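# Lift mug off peg, stand it upright on table

## Task

Remove the mug from the peg, set it down on the table standing upright with its opening facing up, and release it so it stays there on its own.

## Robot and tools

Robot: two arms in the scene. left_arm's root sits at (+0.026, +0.296, 0) m and right_arm's at (+0.030, -0.231, 0) m, both turned only slightly about z. Each arm ends in a sixteen-motor hand with three fingers (index, middle, ring) and a thumb. right_arm has a right hand; left_arm has its mirror image, a left hand. A camera stand is fixed behind the arms. An outside push may occasionally nudge loose objects.

Scene frame: origin at table-top height, halfway between the nominal arm bases; +z up, +x out across the table, +y toward left_arm. Image left and right do not match arm names.

Hand point axes (right hand): +z runs along straight fingers toward the tips, +x across the palm away from the thumb, +y out of the palm's face (the palm surface is at y = -0.062 m). On the left hand +x points toward the thumb instead. Straight fingertips end about 0.139 m beyond the knuckles, which sit at z = -0.017 m; bending fingers first swings the tips toward +y. A rigid mast on the palm side of the wrist (x +0.05 to +0.10, z -0.16 to -0.11, up to y = +0.06 m; x signs flip for the left hand) can collide with things. Fingertips have rubber caps; the rest is hard plastic.

execute_actions(actions, cameras): actions is a list of actions run in order. Each action is a table of 1 to 15 rows, one row per 1/30 s step; if shorter than 15 rows, its last row is held for the remaining steps. Each action lasts 0.5 s. Every row is a single list of 48 numbers, each in [-1, 1], covering both arms even when only one moves, in this order: left dx, dy, dz, rx, ry, rz; left hand's 16 motor goals; left current_limit; left speed; then the same 24 numbers for the right arm.

Arm numbers (dx..rz) are offsets, not poses: they are measured from that arm's Hand target at the start of the action, along that Hand target's own axes. All rows in one action count from the same start, so rows do not stack within an action, but each new action or call starts from the updated Hand target, so repeating an offset moves further. Scale: 1.0 equals 0.6 m for dx, dy, dz and 180 degrees for the rotation; rx, ry, rz form one rotation vector. Each step the commanded orientation is limited to within 40 degrees of the measured one. An action may not fully arrive; an all-zero action re-requests the same target, and any leftover gap can be sent as a further offset. Tiny moves may not start. To stop pressing on something, command the target back past the hand point. right_arm's elbow droops under load, so its hand ends lower than commanded; aim higher to compensate. Rest error of a few cm is normal and does not by itself indicate contact.

Hand numbers are absolute goals, not changes; 0 is itself a goal. To keep a hand as it is, resend its hand_goal, hand_current_limit and hand_speed. Order: index_mcp, index_abd, index_pip, index_dip, middle_mcp, middle_abd, middle_pip, middle_dip, ring_mcp, ring_abd, ring_pip, ring_dip, thumb_cmc, thumb_axl, thumb_mcp, thumb_ipl. Each maps linearly between its stops: _mcp +128 to -18 deg (straight at -0.75), _abd +60 to -60 (straight 0.00, +1 swings away from thumb), _pip +108 to -29 (straight -0.58), _dip +117 to -21 (straight -0.70), thumb_cmc +120 to -20 (straight -0.71, +1 brings thumb in front of palm), thumb_axl +140 to -27 (straight -0.68, rolls the thumb), thumb_mcp +109 to -69 (straight -0.23), thumb_ipl +108 to -77 (straight -0.17). current_limit maps -1..+1 to 0..550 mA (floor 11 mA); it also caps hinge speed, and very low values may not lift a finger. speed gives (speed + 1) / 2 of 8.5 rad/s. Start values: current_limit +0.4, speed -0.6; last written values persist. A finger only presses while its goal lies past the object's surface.

cameras: list of names (cam_head_left, cam_head_right, cam_high, cam_left_wrist, cam_right_wrist, all 672x504), ["all"], or []; omitted means all for an empty actions list, else none. An unknown name voids the call. An empty actions list just reports state and images.

Results: end_effector_position (m) and end_effector_quat_wxyz in the scene frame, possibly off by a few cm; Hand target (next offsets count from it); Joint velocities (may read "within noise"); joint torques (include arm weight, offset and noisy; numbers 3 and 4 wrap at ±28 N m); per motor hand_goal, hand_measured, hand_current_ma (positive pushes toward -1), hand_state (moving, goal, blocked, overload); hand_current_limit, hand_speed. MOTOR HOT appears at 85 °C; at 100 °C an OVER-TEMPERATURE FAULT drops that arm for 30 to 60 s or more, possibly without warning. Holding loads, stretched arms and pushing at unreachable poses heat motors.

zoom_image(camera, region): enlarges [x0, y0, x1, y1] pixels (origin top-left, at most 504 by 504) of that camera's newest image. read_manual(section): licence texts only. finished_scene(scene): ends the scene, given its number; irreversible, and the mug must stay upright on the table without the robot.

Avoid: dropping the mug or releasing it while moving, hitting fixed or heavy things, very hard pushes, anything leaving the table, arms or hands touching each other (a hand gripping the other's fingers counts), and currents at 495 mA or more for 5 s, which shut a motor down for 10 s. Any arm stop loses hand commands sent meanwhile. Time spent thinking lets the scene run with the last command held.

Each tool is called after ">>>" by a JSON object that holds its "method" and its "body".

## Session

>>> {"method": "execute_actions", "body": {"actions": []}}

Scene clock: 0.00 s.
left_arm: end_effector_position=(+0.2070, +0.5391, +0.3292) hand_goal=(-0.754, +0.000, -0.576, -0.696, -0.754, +0.000, -0.576, -0.696, -0.754, +0.000, -0.576, -0.696, -0.714, -0.678, -0.226, -0.168) hand_measured=(-0.754, +0.000, -0.576, -0.696, -0.754, +0.000, -0.576, -0.696, -0.754, +0.000, -0.576, -0.696, -0.714, -0.678, -0.226, -0.168) hand_current_ma=(+0, +0, +0, +0, +0, +0, +0, +0, +0, +0, +0, +0, +0, +0, +0, +0) hand_state=(goal, goal, goal, goal, goal, goal, goal, goal, goal, goal, goal, goal, goal, goal, goal, goal) hand_current_limit=0.40 hand_speed=-0.60 end_effector_quat_wxyz=(+0.265, -0.147, +0.947, -0.108) | right_arm: end_effector_position=(+0.5037, -0.2792, +0.3811) hand_goal=(-0.754, +0.000, -0.576, -0.696, -0.754, +0.000, -0.576, -0.696, -0.754, +0.000, -0.576, -0.696, -0.714, -0.678, -0.226, -0.168) hand_measured=(-0.754, +0.000, -0.576, -0.696, -0.754, +0.000, -0.576, -0.696, -0.754, +0.000, -0.576, -0.696, -0.714, -0.678, -0.226, -0.168) hand_current_ma=(+0, +0, +0, +0, +0, +0, +0, +0, +0, +0, +0, +0, +0, +0, +0, +0) hand_state=(goal, goal, goal, goal, goal, goal, goal, goal, goal, goal, goal, goal, goal, goal, goal, goal) hand_current_limit=0.40 hand_speed=-0.60 end_effector_quat_wxyz=(+0.196, +0.843, +0.501, +0.026)
Joint positions: left_arm=[1.021 0.924 1.21 -1.641 0.544 -0.941] | right_arm=[0.198 1.301 1.475 -1.543 0.347 0.624]
Joint velocities: within noise
Joint torques (N m): no reading
Heat: left arm: hottest shoulder 32 °C; right arm: hottest waist 34 °C.
Hand target: left_arm +0.2087, +0.5420, +0.3375; +0.271, -0.145, +0.946, -0.102 | right_arm +0.5064, -0.2788, +0.3955; +0.202, +0.843, +0.497, +0.041

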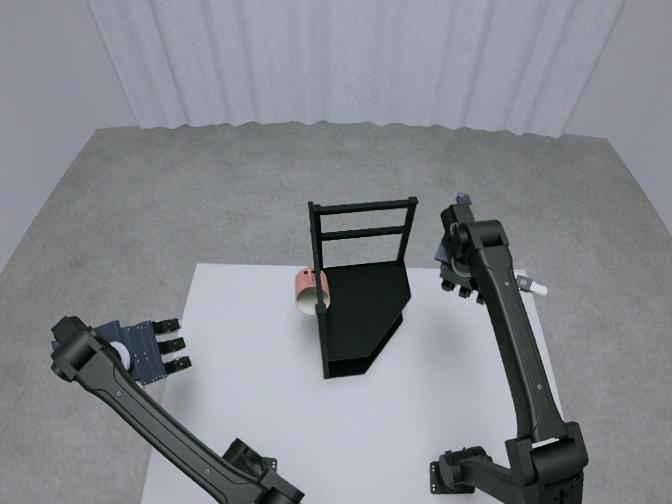

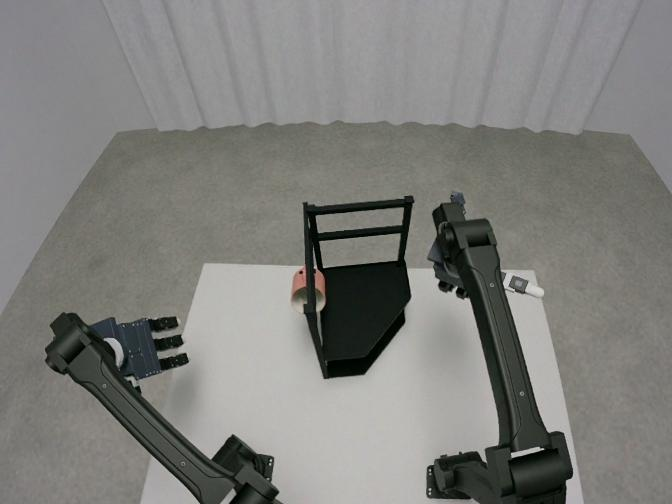

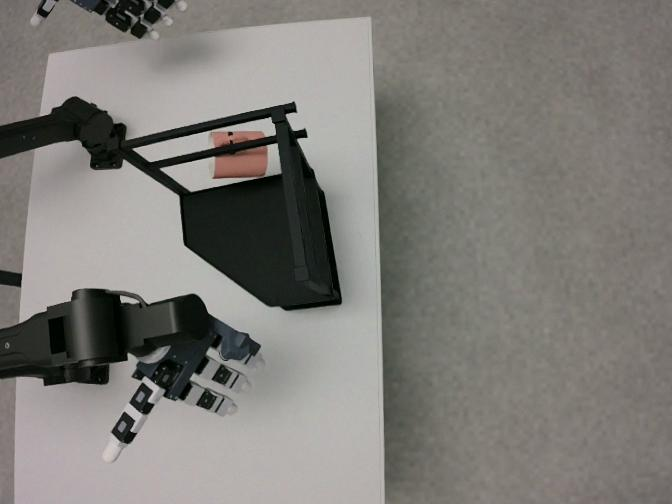

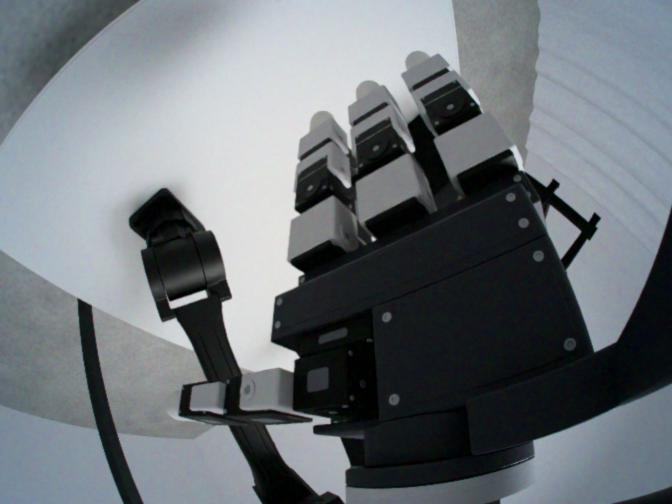

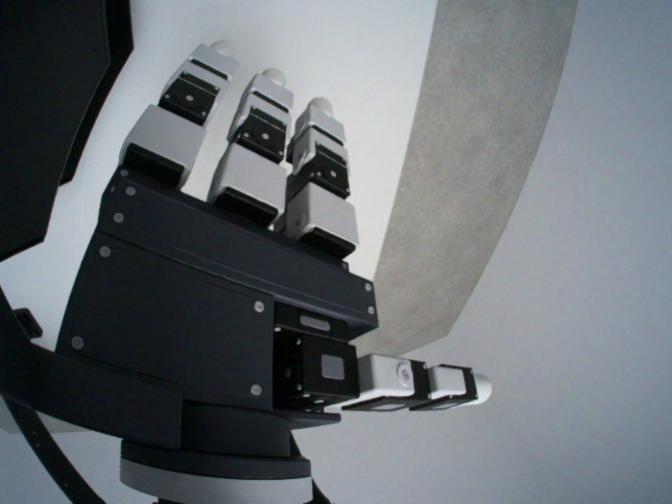

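>>> {"method": "zoom_image", "body": {"camera": "cam_head_left", "region": [260, 180, 460, 400]}}

>>> {"method": "zoom_image", "body": {"camera": "cam_high", "region": [100, 80, 360, 320]}}

Scaled by 2.291.

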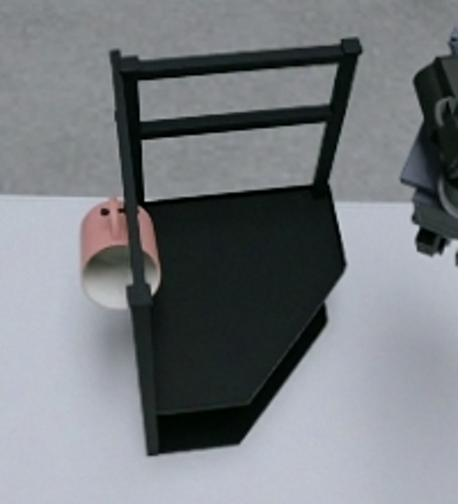

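Scaled by 1.938.

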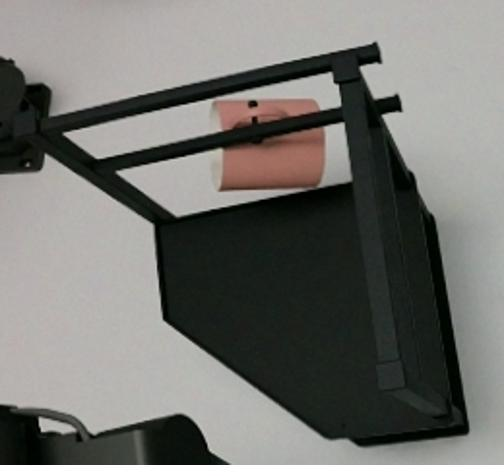

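>>> {"method": "zoom_image", "body": {"camera": "cam_high", "region": [195, 110, 285, 190]}}

>>> {"method": "zoom_image", "body": {"camera": "cam_head_left", "region": [285, 255, 345, 325]}}

>>> {"method": "zoom_image", "body": {"camera": "cam_head_right", "region": [285, 255, 345, 325]}}

Scaled by 5.600.

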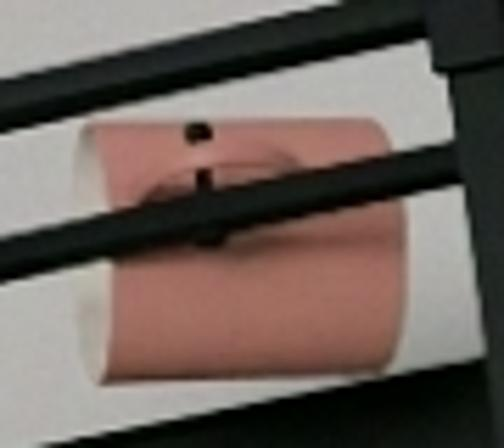

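Scaled by 7.200.

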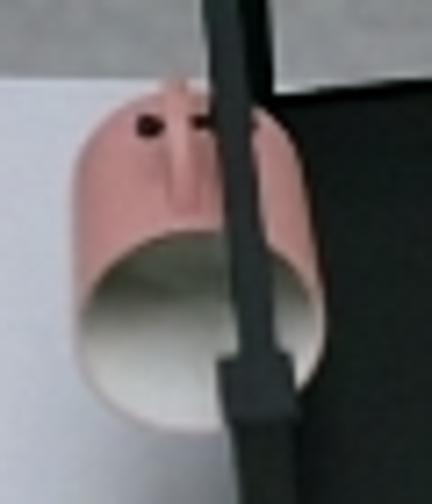

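Scaled by 7.200.

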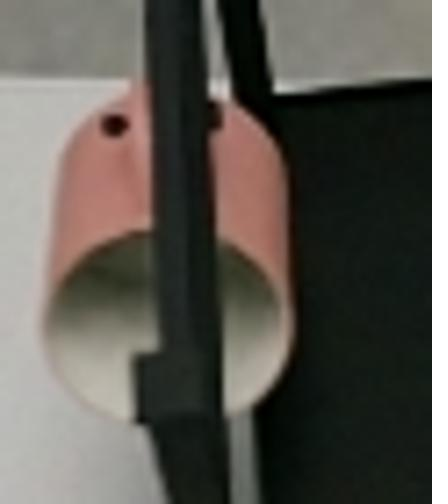

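>>> {"method": "zoom_image", "body": {"camera": "cam_high", "region": [90, 290, 290, 480]}}

>>> {"method": "zoom_image", "body": {"camera": "cam_high", "region": [20, 0, 200, 180]}}

>>> {"method": "zoom_image", "body": {"camera": "cam_head_left", "region": [40, 300, 280, 504]}}

>>> {"method": "zoom_image", "body": {"camera": "cam_head_left", "region": [420, 180, 600, 504]}}

>>> {"method": "zoom_image", "body": {"camera": "cam_head_right", "region": [40, 300, 280, 504]}}

>>> {"method": "zoom_image", "body": {"camera": "cam_head_right", "region": [420, 180, 600, 504]}}

Scaled by 2.520.

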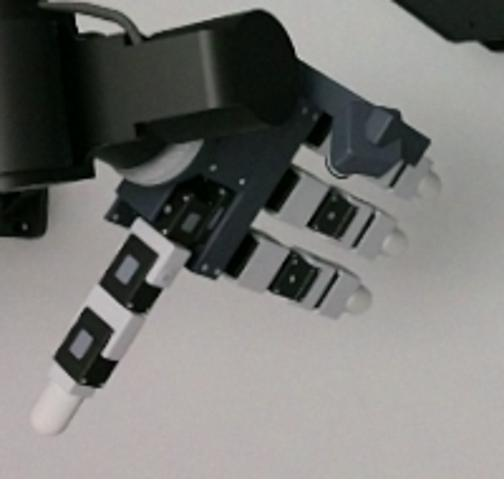

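Scaled by 2.800.

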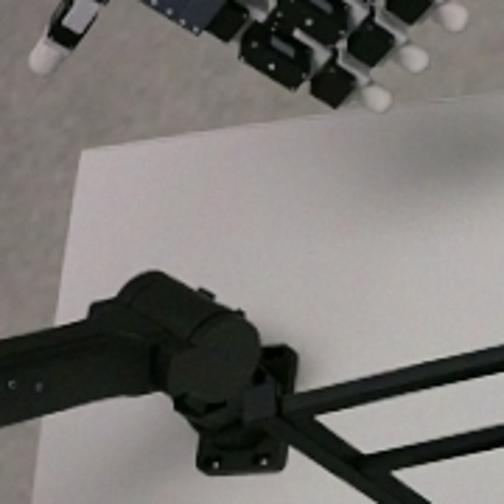

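Scaled by 2.100.

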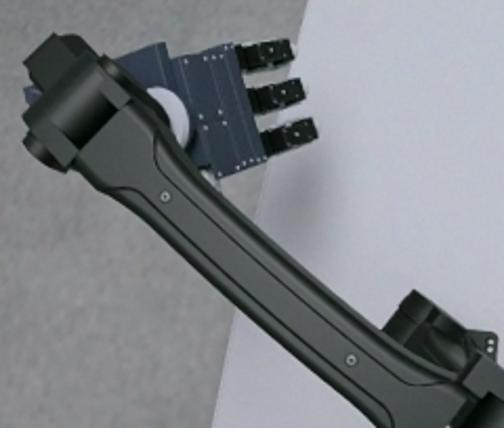

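Scaled by 1.556.

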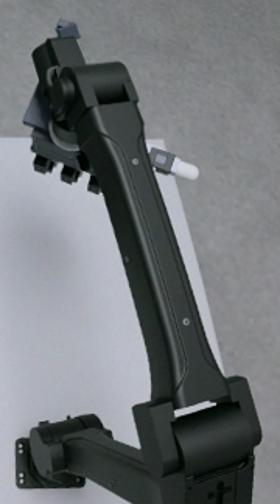

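Scaled by 2.100.

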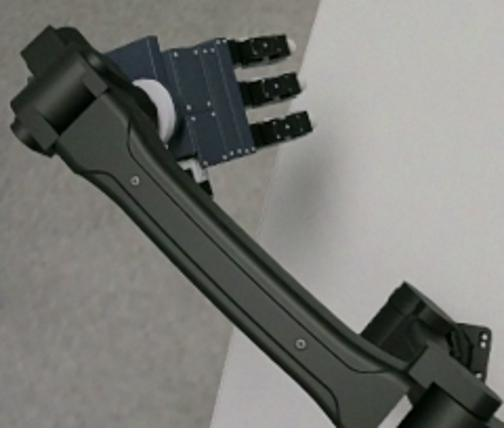

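Scaled by 1.556.

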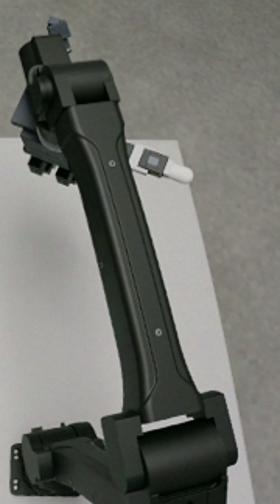

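>>> {"method": "execute_actions", "body": {"actions": [[[-0.112,-0.013,0.108,0.0225,-0.0652,0.1157,-0.754,0,-0.576,-0.696,-0.754,0,-0.576,-0.696,-0.754,0,-0.576,-0.696,0.214,-0.678,-0.226,-0.168,0.4,-0.6,0,0,0,0,0,0,-0.754,0,-0.576,-0.696,-0.754,0,-0.576,-0.696,-0.754,0,-0.576,-0.696,-0.714,-0.678,-0.226,-0.168,0.4,-0.6]],[[-0.107,-0.0133,0.0982,0.0186,-0.0707,0.1213,-0.754,0,-0.576,-0.696,-0.754,0,-0.576,-0.696,-0.754,0,-0.576,-0.696,0.214,-0.678,-0.226,-0.168,0.4,-0.6,0,0,0,0,0,0,-0.754,0,-0.576,-0.696,-0.754,0,-0.576,-0.696,-0.754,0,-0.576,-0.696,-0.714,-0.678,-0.226,-0.168,0.4,-0.6]]]}}

Scene clock: 27.40 s.
left_arm: end_effector_position=(+0.3798, +0.5329, +0.3273) hand_goal=(-0.754, +0.000, -0.576, -0.696, -0.754, +0.000, -0.576, -0.696, -0.754, +0.000, -0.576, -0.696, +0.214, -0.678, -0.226, -0.168) hand_measured=(-0.752, -0.002, -0.576, -0.696, -0.752, -0.002, -0.576, -0.696, -0.752, -0.002, -0.576, -0.696, +0.198, -0.678, -0.224, -0.168) hand_current_ma=(+5, -3, -2, +0, +6, -3, -2, +0, +5, -3, -2, +0, -55, +2, +6, +1) hand_state=(goal, goal, goal, goal, goal, goal, goal, goal, goal, goal, goal, goal, goal, goal, goal, goal) hand_current_limit=0.40 hand_speed=-0.60 end_effector_quat_wxyz=(+0.487, +0.198, +0.851, -0.024) | right_arm: end_effector_position=(+0.5037, -0.2792, +0.3811) hand_goal=(-0.754, +0.000, -0.576, -0.696, -0.754, +0.000, -0.576, -0.696, -0.754, +0.000, -0.576, -0.696, -0.714, -0.678, -0.226, -0.168) hand_measured=(-0.754, +0.000, -0.576, -0.696, -0.754, +0.000, -0.576, -0.696, -0.754, +0.000, -0.576, -0.696, -0.714, -0.678, -0.224, -0.168) hand_current_ma=(+1, +0, -2, +0, +1, +0, -2, +0, +1, +0, -2, +0, -2, +2, +8, +1) hand_state=(goal, goal, goal, goal, goal, goal, goal, goal, goal, goal, goal, goal, goal, goal, goal, goal) hand_current_limit=0.40 hand_speed=-0.60 end_effector_quat_wxyz=(+0.196, +0.843, +0.501, +0.026)
Joint positions: left_arm=[0.813 0.911 0.941 -0.938 0.842 -0.63] | right_arm=[0.198 1.301 1.475 -1.543 0.347 0.624]
Joint torques (N m): left_arm=[1.08 -2.55 10.19 2.03 1.11 0.32] | right_arm=[-0.15 -9.58 9.25 0.24 0.51 0.04]
Heat: left arm: hottest shoulder 32 °C; right arm: hottest elbow 36 °C.
Hand target: left_arm +0.3858, +0.5327, +0.3236; +0.488, +0.205, +0.848, -0.024 | right_arm +0.5064, -0.2788, +0.3955; +0.202, +0.843, +0.497, +0.041
Off the commanded pose: left_arm 0.007 m, 1 deg | right_arm 0.015 m, 2 deg.

>>> {"method": "execute_actions", "body": {"actions": [[[-0.0917,-0.0202,0.0952,0.0169,-0.0741,0.1212,-0.754,0,-0.576,-0.696,-0.754,0,-0.576,-0.696,-0.754,0,-0.576,-0.696,0.214,-0.678,-0.226,-0.168,0.4,-0.6,0,0,0,0,0,0,-0.754,0,-0.576,-0.696,-0.754,0,-0.576,-0.696,-0.754,0,-0.576,-0.696,-0.714,-0.678,-0.226,-0.168,0.4,-0.6]],[[-0.0825,-0.031,0.0898,0.0123,-0.0779,0.1213,-0.754,0,-0.576,-0.696,-0.754,0,-0.576,-0.696,-0.754,0,-0.576,-0.696,0.214,-0.678,-0.226,-0.168,0.4,-0.6,0,0,0,0,0,0,-0.754,0,-0.576,-0.696,-0.754,0,-0.576,-0.696,-0.754,0,-0.576,-0.696,-0.714,-0.678,-0.226,-0.168,0.4,-0.6]],[[-0.0817,-0.0423,0.0818,0.0051,-0.0816,0.1215,-0.754,0,-0.576,-0.696,-0.754,0,-0.576,-0.696,-0.754,0,-0.576,-0.696,0.214,-0.678,-0.226,-0.168,0.4,-0.6,0,0,0,0,0,0,-0.754,0,-0.576,-0.696,-0.754,0,-0.576,-0.696,-0.754,0,-0.576,-0.696,-0.714,-0.678,-0.226,-0.168,0.4,-0.6]],[[-0.0865,-0.0512,0.0725,-0.004,-0.0829,0.1208,-0.754,0,-0.576,-0.696,-0.754,0,-0.576,-0.696,-0.754,0,-0.576,-0.696,0.214,-0.678,-0.226,-0.168,0.4,-0.6,0,0,0,0,0,0,-0.754,0,-0.576,-0.696,-0.754,0,-0.576,-0.696,-0.754,0,-0.576,-0.696,-0.714,-0.678,-0.226,-0.168,0.4,-0.6]]], "cameras": ["all"]}}

Scene clock: 30.53 s.
left_arm: end_effector_position=(+0.4852, +0.2944, +0.3475) hand_goal=(-0.754, +0.000, -0.576, -0.696, -0.754, +0.000, -0.576, -0.696, -0.754, +0.000, -0.576, -0.696, +0.214, -0.678, -0.226, -0.168) hand_measured=(-0.762, -0.002, -0.576, -0.696, -0.762, -0.002, -0.576, -0.696, -0.690, -0.038, -0.528, -0.674, +0.202, -0.678, -0.224, -0.168) hand_current_ma=(-25, -3, -2, +0, -30, -3, -2, +0, +281, -124, +188, +78, -45, +2, +4, +1) hand_state=(goal, goal, goal, goal, goal, goal, goal, goal, blocked, blocked, blocked, blocked, goal, goal, goal, goal) hand_current_limit=0.40 hand_speed=-0.60 end_effector_quat_wxyz=(+0.680, +0.689, +0.186, +0.171) | right_arm: end_effector_position=(+0.5037, -0.2792, +0.3811) hand_goal=(-0.754, +0.000, -0.576, -0.696, -0.754, +0.000, -0.576, -0.696, -0.754, +0.000, -0.576, -0.696, -0.714, -0.678, -0.226, -0.168) hand_measured=(-0.754, +0.000, -0.576, -0.696, -0.754, +0.000, -0.576, -0.696, -0.754, +0.000, -0.576, -0.696, -0.714, -0.678, -0.224, -0.168) hand_current_ma=(+1, +0, -2, +0, +1, +0, -2, +0, +1, +0, -2, +0, -2, +2, +8, +1) hand_state=(goal, goal, goal, goal, goal, goal, goal, goal, goal, goal, goal, goal, goal, goal, goal, goal) hand_current_limit=0.40 hand_speed=-0.60 end_effector_quat_wxyz=(+0.196, +0.843, +0.501, +0.026)
Joint positions: left_arm=[0.401 1.355 0.679 0.542 1.436 0.115] | right_arm=[0.198 1.301 1.475 -1.543 0.347 0.624]
Joint torques (N m): left_arm=[-0.73 -6.01 9.17 1.92 1 0.35] | right_arm=[-0.44 -9.11 9.07 0.49 0.44 0.01]
Heat: left arm: hottest shoulder 32 °C; right arm: hottest elbow 36 °C.
Hand target: left_arm +0.4862, +0.2827, +0.3441; +0.687, +0.688, +0.166, +0.166 | right_arm +0.5064, -0.2788, +0.3955; +0.202, +0.843, +0.497, +0.041
Off the commanded pose: left_arm 0.012 m, 3 deg | right_arm 0.015 m, 2 deg.

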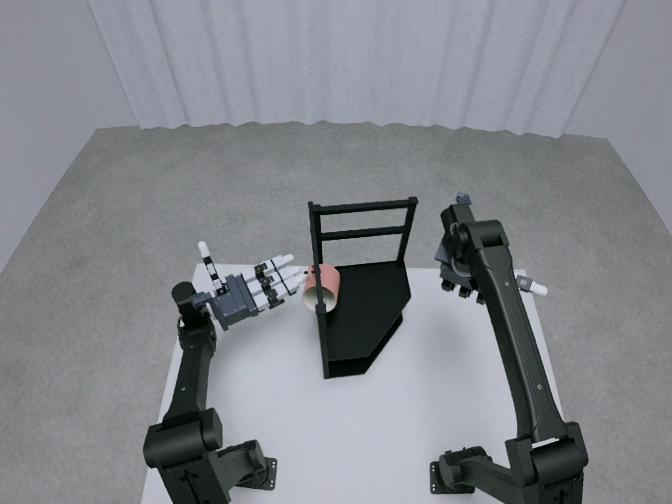

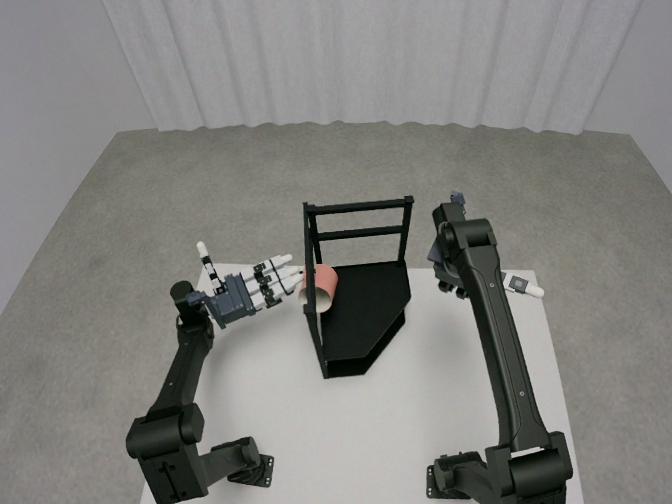

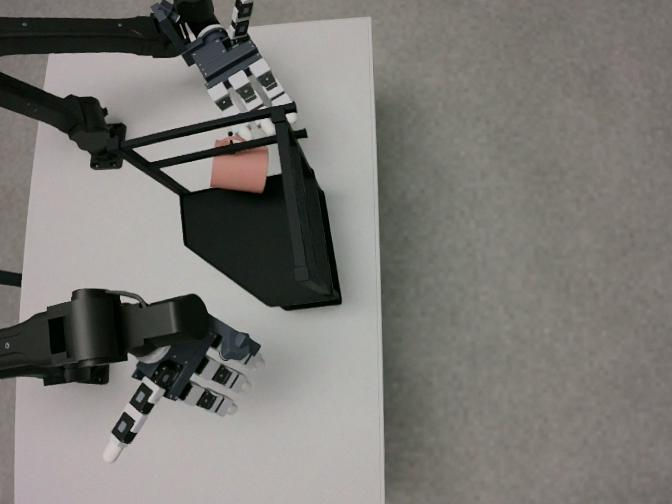

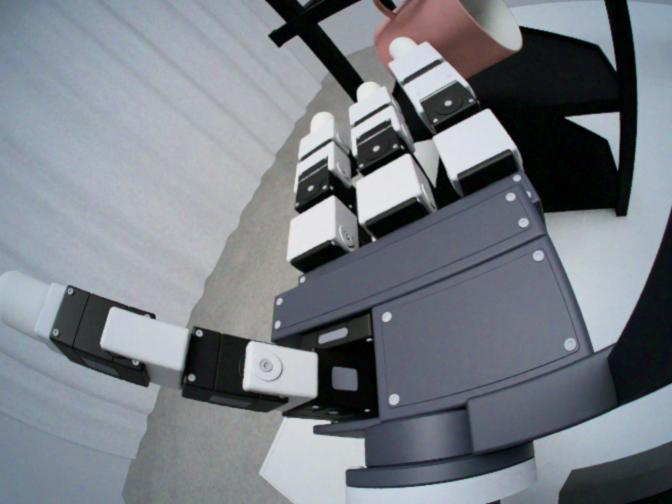

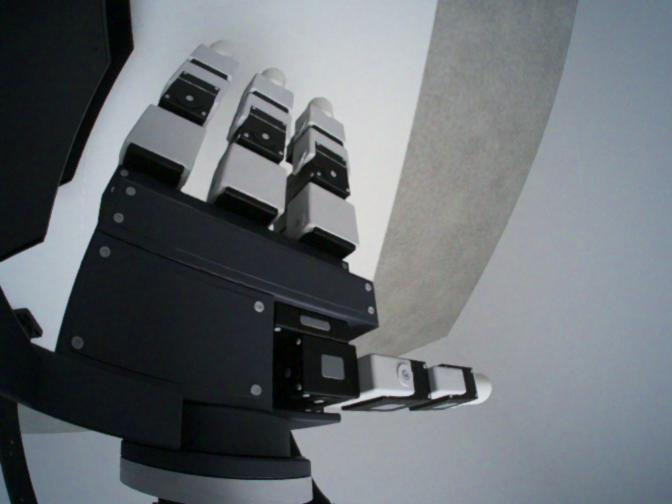

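>>> {"method": "execute_actions", "body": {"actions": [[[0,0,-0.1,0,0,0,-0.754,0,-0.576,-0.696,-0.754,0,-0.576,-0.696,-0.754,0,-0.576,-0.696,0.214,-0.678,-0.226,-0.168,0.4,-0.6,0,0,0,0,0,0,-0.754,0,-0.576,-0.696,-0.754,0,-0.576,-0.696,-0.754,0,-0.576,-0.696,-0.714,-0.678,-0.226,-0.168,0.4,-0.6]],[[0,-0.13,0,0,0,0,-0.754,0,-0.576,-0.696,-0.754,0,-0.576,-0.696,-0.754,0,-0.576,-0.696,0.214,-0.678,-0.226,-0.168,0.4,-0.6,0,0,0,0,0,0,-0.754,0,-0.576,-0.696,-0.754,0,-0.576,-0.696,-0.754,0,-0.576,-0.696,-0.714,-0.678,-0.226,-0.168,0.4,-0.6]]], "cameras": ["all"]}}

Scene clock: 32.47 s.
left_arm: end_effector_position=(+0.4588, +0.3340, +0.2621) hand_goal=(-0.754, +0.000, -0.576, -0.696, -0.754, +0.000, -0.576, -0.696, -0.754, +0.000, -0.576, -0.696, +0.214, -0.678, -0.226, -0.168) hand_measured=(-0.762, -0.002, -0.576, -0.696, -0.764, -0.002, -0.576, -0.696, -0.764, -0.004, -0.576, -0.694, +0.204, -0.678, -0.224, -0.168) hand_current_ma=(-31, -3, -2, +0, -36, -3, -2, +0, -35, -8, -1, +6, -30, +2, +4, +1) hand_state=(goal, goal, goal, goal, goal, goal, goal, goal, goal, goal, goal, goal, goal, goal, goal, goal) hand_current_limit=0.40 hand_speed=-0.60 end_effector_quat_wxyz=(+0.688, +0.682, +0.186, +0.163) | right_arm: end_effector_position=(+0.5037, -0.2792, +0.3811) hand_goal=(-0.754, +0.000, -0.576, -0.696, -0.754, +0.000, -0.576, -0.696, -0.754, +0.000, -0.576, -0.696, -0.714, -0.678, -0.226, -0.168) hand_measured=(-0.754, +0.000, -0.576, -0.696, -0.754, +0.000, -0.576, -0.696, -0.754, +0.000, -0.576, -0.696, -0.714, -0.678, -0.224, -0.168) hand_current_ma=(+1, +0, -2, +0, +1, +0, -2, +0, +1, +0, -2, +0, -2, +2, +8, +1) hand_state=(goal, goal, goal, goal, goal, goal, goal, goal, goal, goal, goal, goal, goal, goal, goal, goal) hand_current_limit=0.40 hand_speed=-0.60 end_effector_quat_wxyz=(+0.196, +0.843, +0.501, +0.026)
Joint positions: left_arm=[0.523 1.542 0.595 0.632 1.571 0.282] | right_arm=[0.198 1.301 1.475 -1.543 0.347 0.624]
Joint torques (N m): left_arm=[2.08 -8 7.24 1.88 0.74 0.26] | right_arm=[-0.21 -8.47 9.2 0.44 0.48 0.04]
Heat: left arm: hottest shoulder 32 °C; right arm: hottest elbow 36 °C.
Hand target: left_arm +0.4588, +0.3363, +0.2661; +0.687, +0.688, +0.166, +0.166 | right_arm +0.5064, -0.2788, +0.3955; +0.202, +0.843, +0.497, +0.041
Off the commanded pose: left_arm 0.005 m, 2 deg | right_arm 0.015 m, 2 deg.
joint sent to its limit (left arm) — joint 5 (wrist yaw), upper limit. The joint targets still meet the commanded pose.

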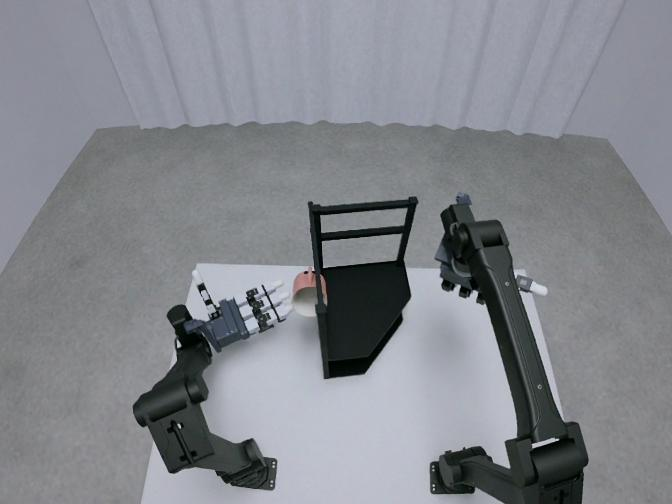

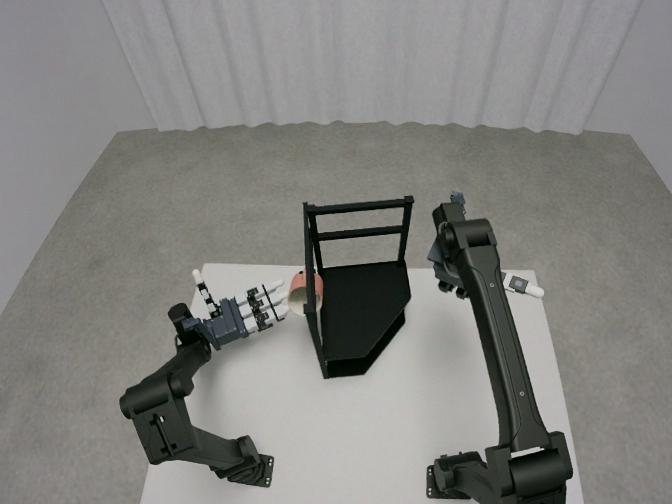

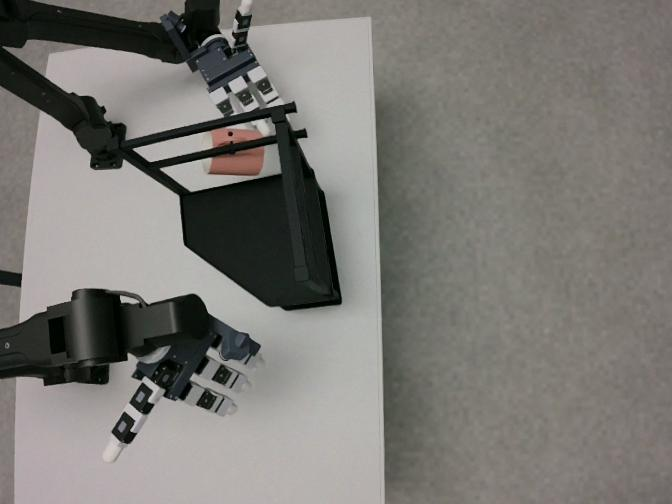

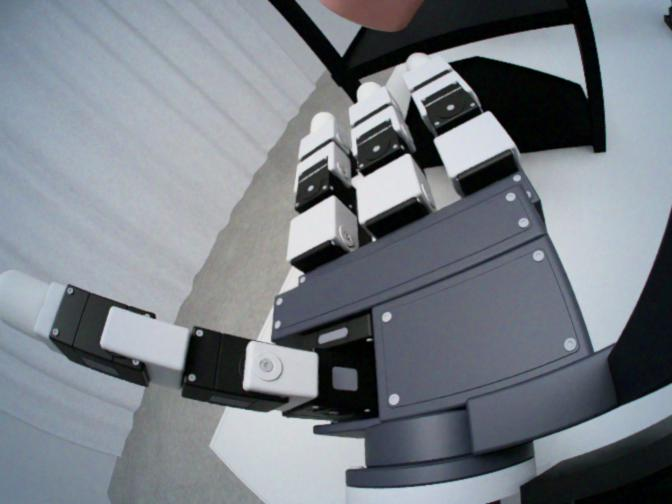

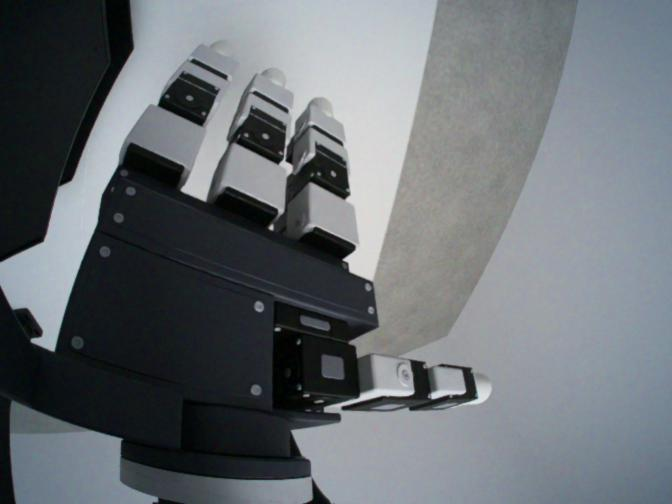

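>>> {"method": "zoom_image", "body": {"camera": "cam_head_left", "region": [160, 240, 360, 400]}}

>>> {"method": "zoom_image", "body": {"camera": "cam_high", "region": [150, 0, 330, 200]}}

>>> {"method": "zoom_image", "body": {"camera": "cam_head_right", "region": [160, 240, 360, 400]}}

Scaled by 2.520.

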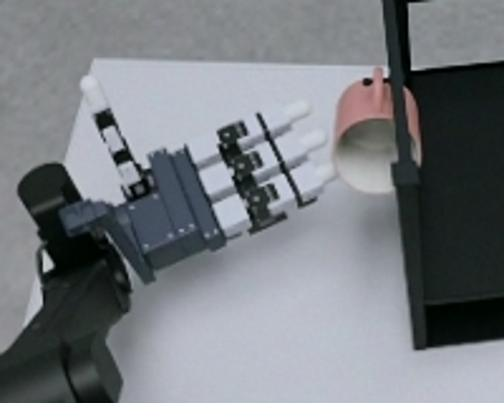

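Scaled by 2.520.

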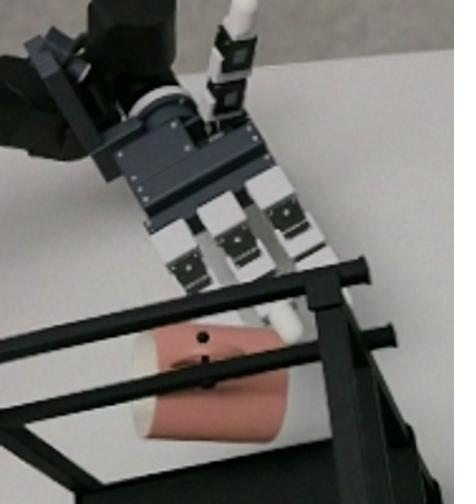

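Scaled by 2.520.

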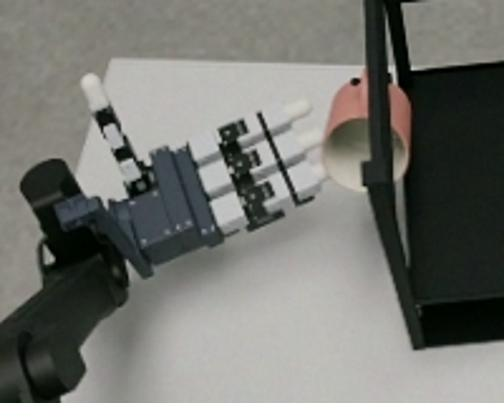

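>>> {"method": "execute_actions", "body": {"actions": [[[-0.0142,0.0233,0.1015,0,-0.0178,0,-0.754,0,-0.576,-0.696,-0.754,0,-0.576,-0.696,-0.754,0,-0.576,-0.696,0.214,-0.678,-0.226,-0.168,0.4,-0.6,0,0,0,0,0,0,-0.754,0,-0.576,-0.696,-0.754,0,-0.576,-0.696,-0.754,0,-0.576,-0.696,-0.714,-0.678,-0.226,-0.168,0.4,-0.6]],[[-0.0502,0.025,0.1148,0,-0.0444,0,-0.754,0,-0.576,-0.696,-0.754,0,-0.576,-0.696,-0.754,0,-0.576,-0.696,0.214,-0.678,-0.226,-0.168,0.4,-0.6,0,0,0,0,0,0,-0.754,0,-0.576,-0.696,-0.754,0,-0.576,-0.696,-0.754,0,-0.576,-0.696,-0.714,-0.678,-0.226,-0.168,0.4,-0.6]],[[-0.0583,0.0167,0.1327,0,-0.0611,0,-0.754,0,-0.576,-0.696,-0.754,0,-0.576,-0.696,-0.754,0,-0.576,-0.696,0.214,-0.678,-0.226,-0.168,0.4,-0.6,0,0,0,0,0,0,-0.754,0,-0.576,-0.696,-0.754,0,-0.576,-0.696,-0.754,0,-0.576,-0.696,-0.714,-0.678,-0.226,-0.168,0.4,-0.6]]], "cameras": ["all"]}}

>>> {"method": "zoom_image", "body": {"camera": "cam_head_left", "region": [180, 220, 380, 380]}}

>>> {"method": "zoom_image", "body": {"camera": "cam_high", "region": [130, 40, 310, 220]}}

Scene clock: 39.13 s.
left_arm: end_effector_position=(+0.4606, +0.1173, +0.2985) hand_goal=(-0.754, +0.000, -0.576, -0.696, -0.754, +0.000, -0.576, -0.696, -0.754, +0.000, -0.576, -0.696, +0.214, -0.678, -0.226, -0.168) hand_measured=(-0.778, -0.002, -0.578, -0.696, -0.776, -0.002, -0.584, -0.696, -0.776, -0.002, -0.584, -0.694, +0.206, -0.678, -0.226, -0.168) hand_current_ma=(-94, -7, -3, +0, -88, -6, -27, +0, -87, -6, -27, +6, -24, +2, +2, +1) hand_state=(blocked, goal, goal, goal, blocked, goal, goal, goal, blocked, goal, goal, goal, goal, goal, goal, goal) hand_current_limit=0.40 hand_speed=-0.60 end_effector_quat_wxyz=(+0.703, +0.710, +0.041, +0.014) | right_arm: end_effector_position=(+0.5037, -0.2792, +0.3811) hand_goal=(-0.754, +0.000, -0.576, -0.696, -0.754, +0.000, -0.576, -0.696, -0.754, +0.000, -0.576, -0.696, -0.714, -0.678, -0.226, -0.168) hand_measured=(-0.754, +0.000, -0.576, -0.696, -0.754, +0.000, -0.576, -0.696, -0.754, +0.000, -0.576, -0.696, -0.714, -0.678, -0.224, -0.168) hand_current_ma=(+1, +0, -2, +0, +1, +0, -2, +0, +1, +0, -2, +0, -2, +2, +8, +1) hand_state=(goal, goal, goal, goal, goal, goal, goal, goal, goal, goal, goal, goal, goal, goal, goal, goal) hand_current_limit=0.40 hand_speed=-0.60 end_effector_quat_wxyz=(+0.196, +0.843, +0.501, +0.026)
Joint positions: left_arm=[0.007 1.517 0.667 0.727 1.476 0.084] | right_arm=[0.198 1.301 1.475 -1.543 0.347 0.624]
Joint torques (N m): left_arm=[2.08 -8.41 8.73 2.19 0.31 0.15] | right_arm=[0.03 -8.82 9.22 0.32 0.5 0.01]
Heat: left arm: hottest shoulder 32 °C; right arm: hottest elbow 37 °C.
Hand target: left_arm +0.4676, +0.1168, +0.3050; +0.706, +0.707, +0.030, +0.030 | right_arm +0.5064, -0.2788, +0.3955; +0.202, +0.843, +0.497, +0.041
Off the commanded pose: left_arm 0.009 m, 2 deg | right_arm 0.015 m, 2 deg.

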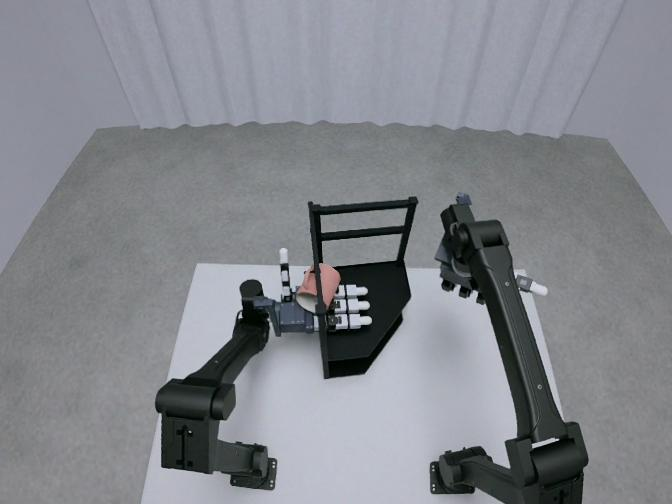

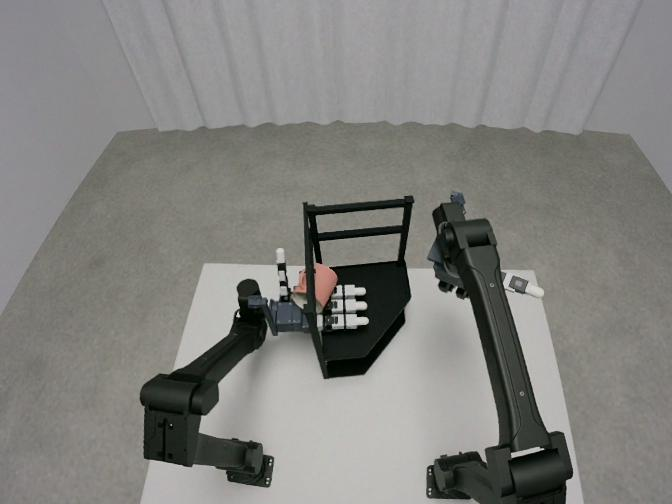

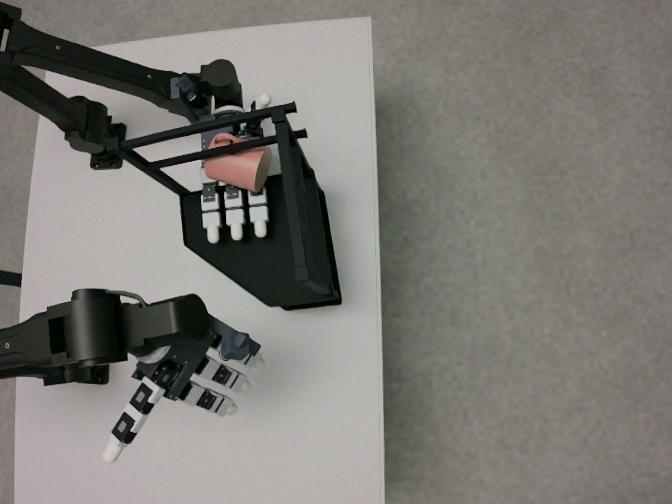

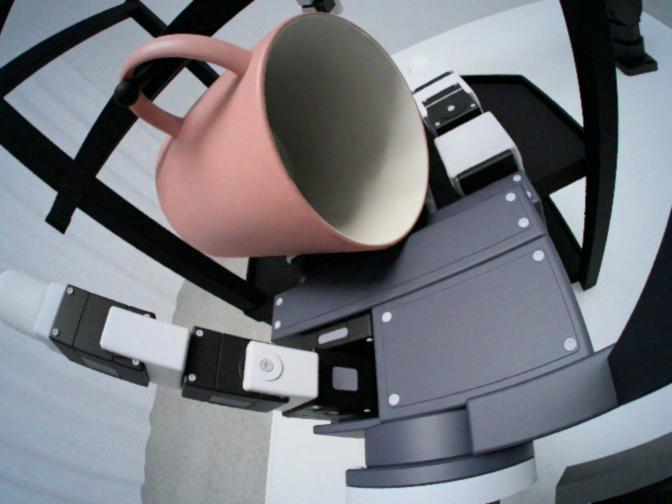

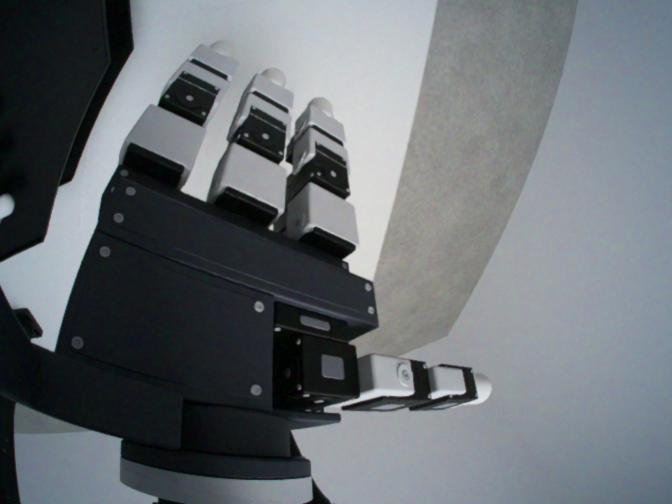

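Scaled by 2.520.

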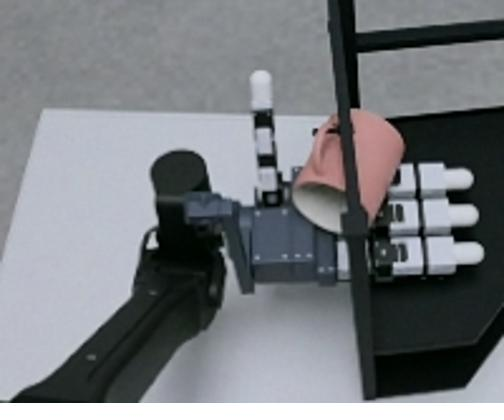

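Scaled by 2.800.

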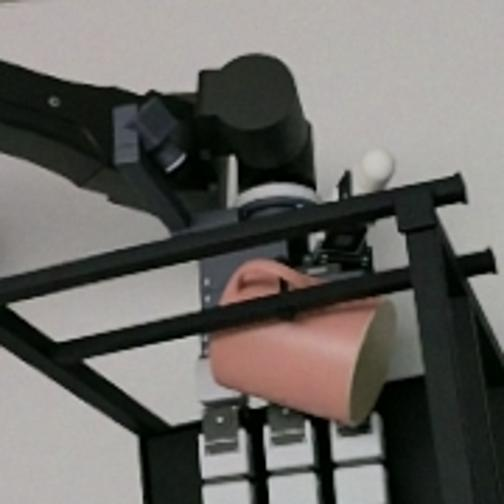

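>>> {"method": "execute_actions", "body": {"actions": [[[0,-0.025,-0.033,0,0,0,-0.754,0,-0.576,-0.696,-0.754,0,-0.576,-0.696,-0.754,0,-0.576,-0.696,0.214,-0.678,-0.226,-0.168,0.4,-0.6,0,0,0,0,0,0,-0.754,0,-0.576,-0.696,-0.754,0,-0.576,-0.696,-0.754,0,-0.576,-0.696,-0.714,-0.678,-0.226,-0.168,0.4,-0.6]]], "cameras": ["cam_head_left","cam_high","cam_left_wrist"]}}

>>> {"method": "zoom_image", "body": {"camera": "cam_head_left", "region": [180, 220, 380, 380]}}

>>> {"method": "zoom_image", "body": {"camera": "cam_high", "region": [130, 40, 310, 220]}}

Scene clock: 41.17 s.
left_arm: end_effector_position=(+0.4571, +0.1217, +0.2950) hand_goal=(-0.754, +0.000, -0.576, -0.696, -0.754, +0.000, -0.576, -0.696, -0.754, +0.000, -0.576, -0.696, +0.214, -0.678, -0.226, -0.168) hand_measured=(-0.750, -0.002, -0.578, -0.696, -0.758, -0.002, -0.584, -0.696, -0.776, -0.002, -0.584, -0.694, +0.206, -0.678, -0.226, -0.168) hand_current_ma=(+15, -4, -3, +0, -10, -6, -27, +0, -87, -6, -27, +6, -24, +2, +2, +1) hand_state=(goal, goal, goal, goal, goal, goal, goal, goal, blocked, goal, goal, goal, goal, goal, goal, goal) hand_current_limit=0.40 hand_speed=-0.60 end_effector_quat_wxyz=(+0.705, +0.709, +0.026, +0.013) | right_arm: end_effector_position=(+0.5037, -0.2792, +0.3811) hand_goal=(-0.754, +0.000, -0.576, -0.696, -0.754, +0.000, -0.576, -0.696, -0.754, +0.000, -0.576, -0.696, -0.714, -0.678, -0.226, -0.168) hand_measured=(-0.754, +0.000, -0.576, -0.696, -0.754, +0.000, -0.576, -0.696, -0.754, +0.000, -0.576, -0.696, -0.714, -0.678, -0.224, -0.168) hand_current_ma=(+1, +0, -2, +0, +1, +0, -2, +0, +1, +0, -2, +0, -2, +2, +8, +1) hand_state=(goal, goal, goal, goal, goal, goal, goal, goal, goal, goal, goal, goal, goal, goal, goal, goal) hand_current_limit=0.40 hand_speed=-0.60 end_effector_quat_wxyz=(+0.196, +0.843, +0.501, +0.026)
Joint positions: left_arm=[0.02 1.535 0.667 0.757 1.512 0.092] | right_arm=[0.198 1.301 1.475 -1.543 0.347 0.624]
Joint torques (N m): left_arm=[4.37 -7.06 7.87 1.8 0.44 0.31] | right_arm=[-0.15 -8.35 9.28 0.4 0.45 0.02]
Heat: left arm: hottest shoulder 32 °C; right arm: hottest elbow 37 °C.
Hand target: left_arm +0.4659, +0.1365, +0.2899; +0.706, +0.707, +0.030, +0.030 | right_arm +0.5064, -0.2788, +0.3955; +0.202, +0.843, +0.497, +0.041
Off the commanded pose: left_arm 0.018 m, 2 deg | right_arm 0.015 m, 2 deg.
Images, in order (width x height): cam_head_left 672x504, cam_high 672x504, cam_left_wrist 672x504.

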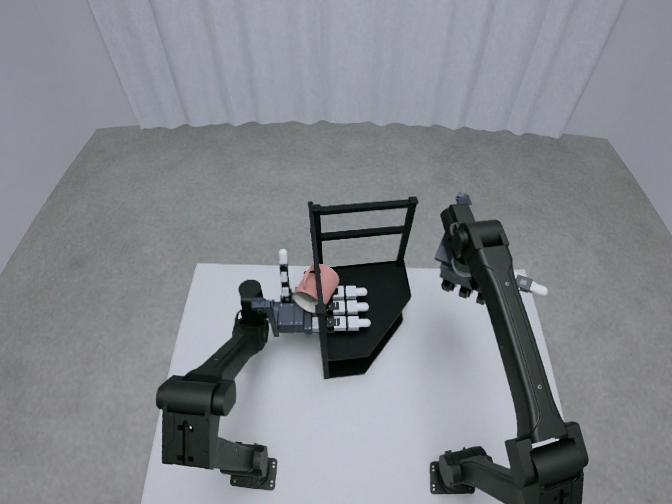

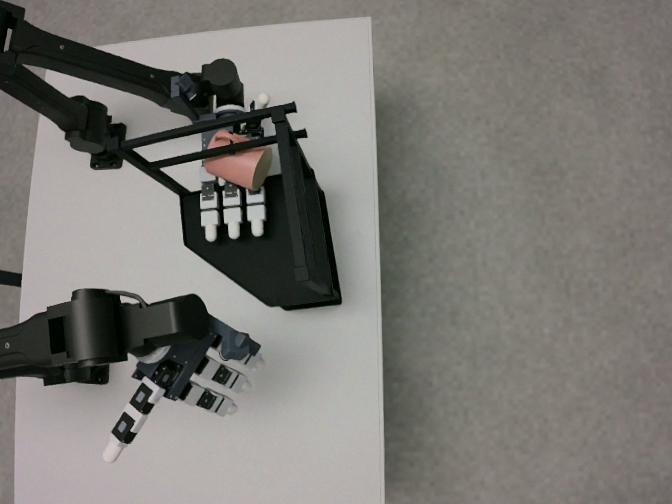

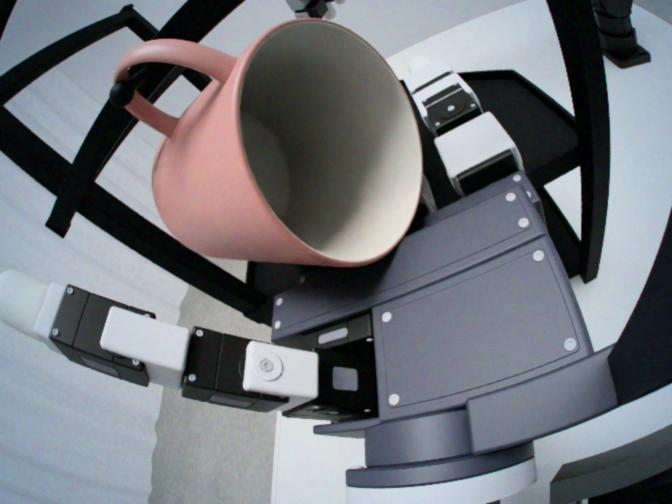

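Scaled by 2.520.

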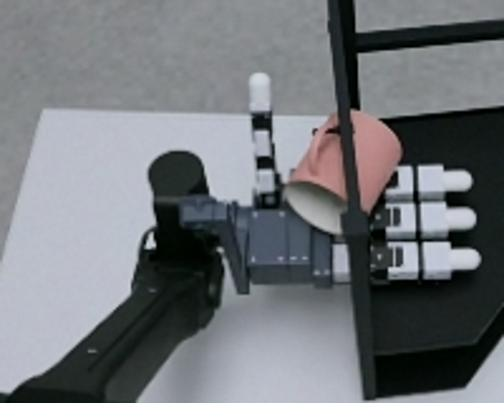

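Scaled by 2.800.

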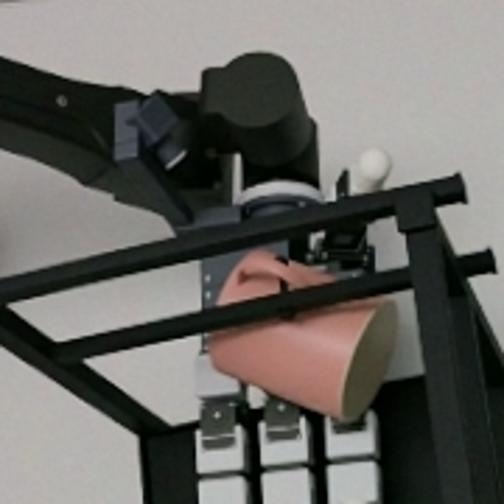

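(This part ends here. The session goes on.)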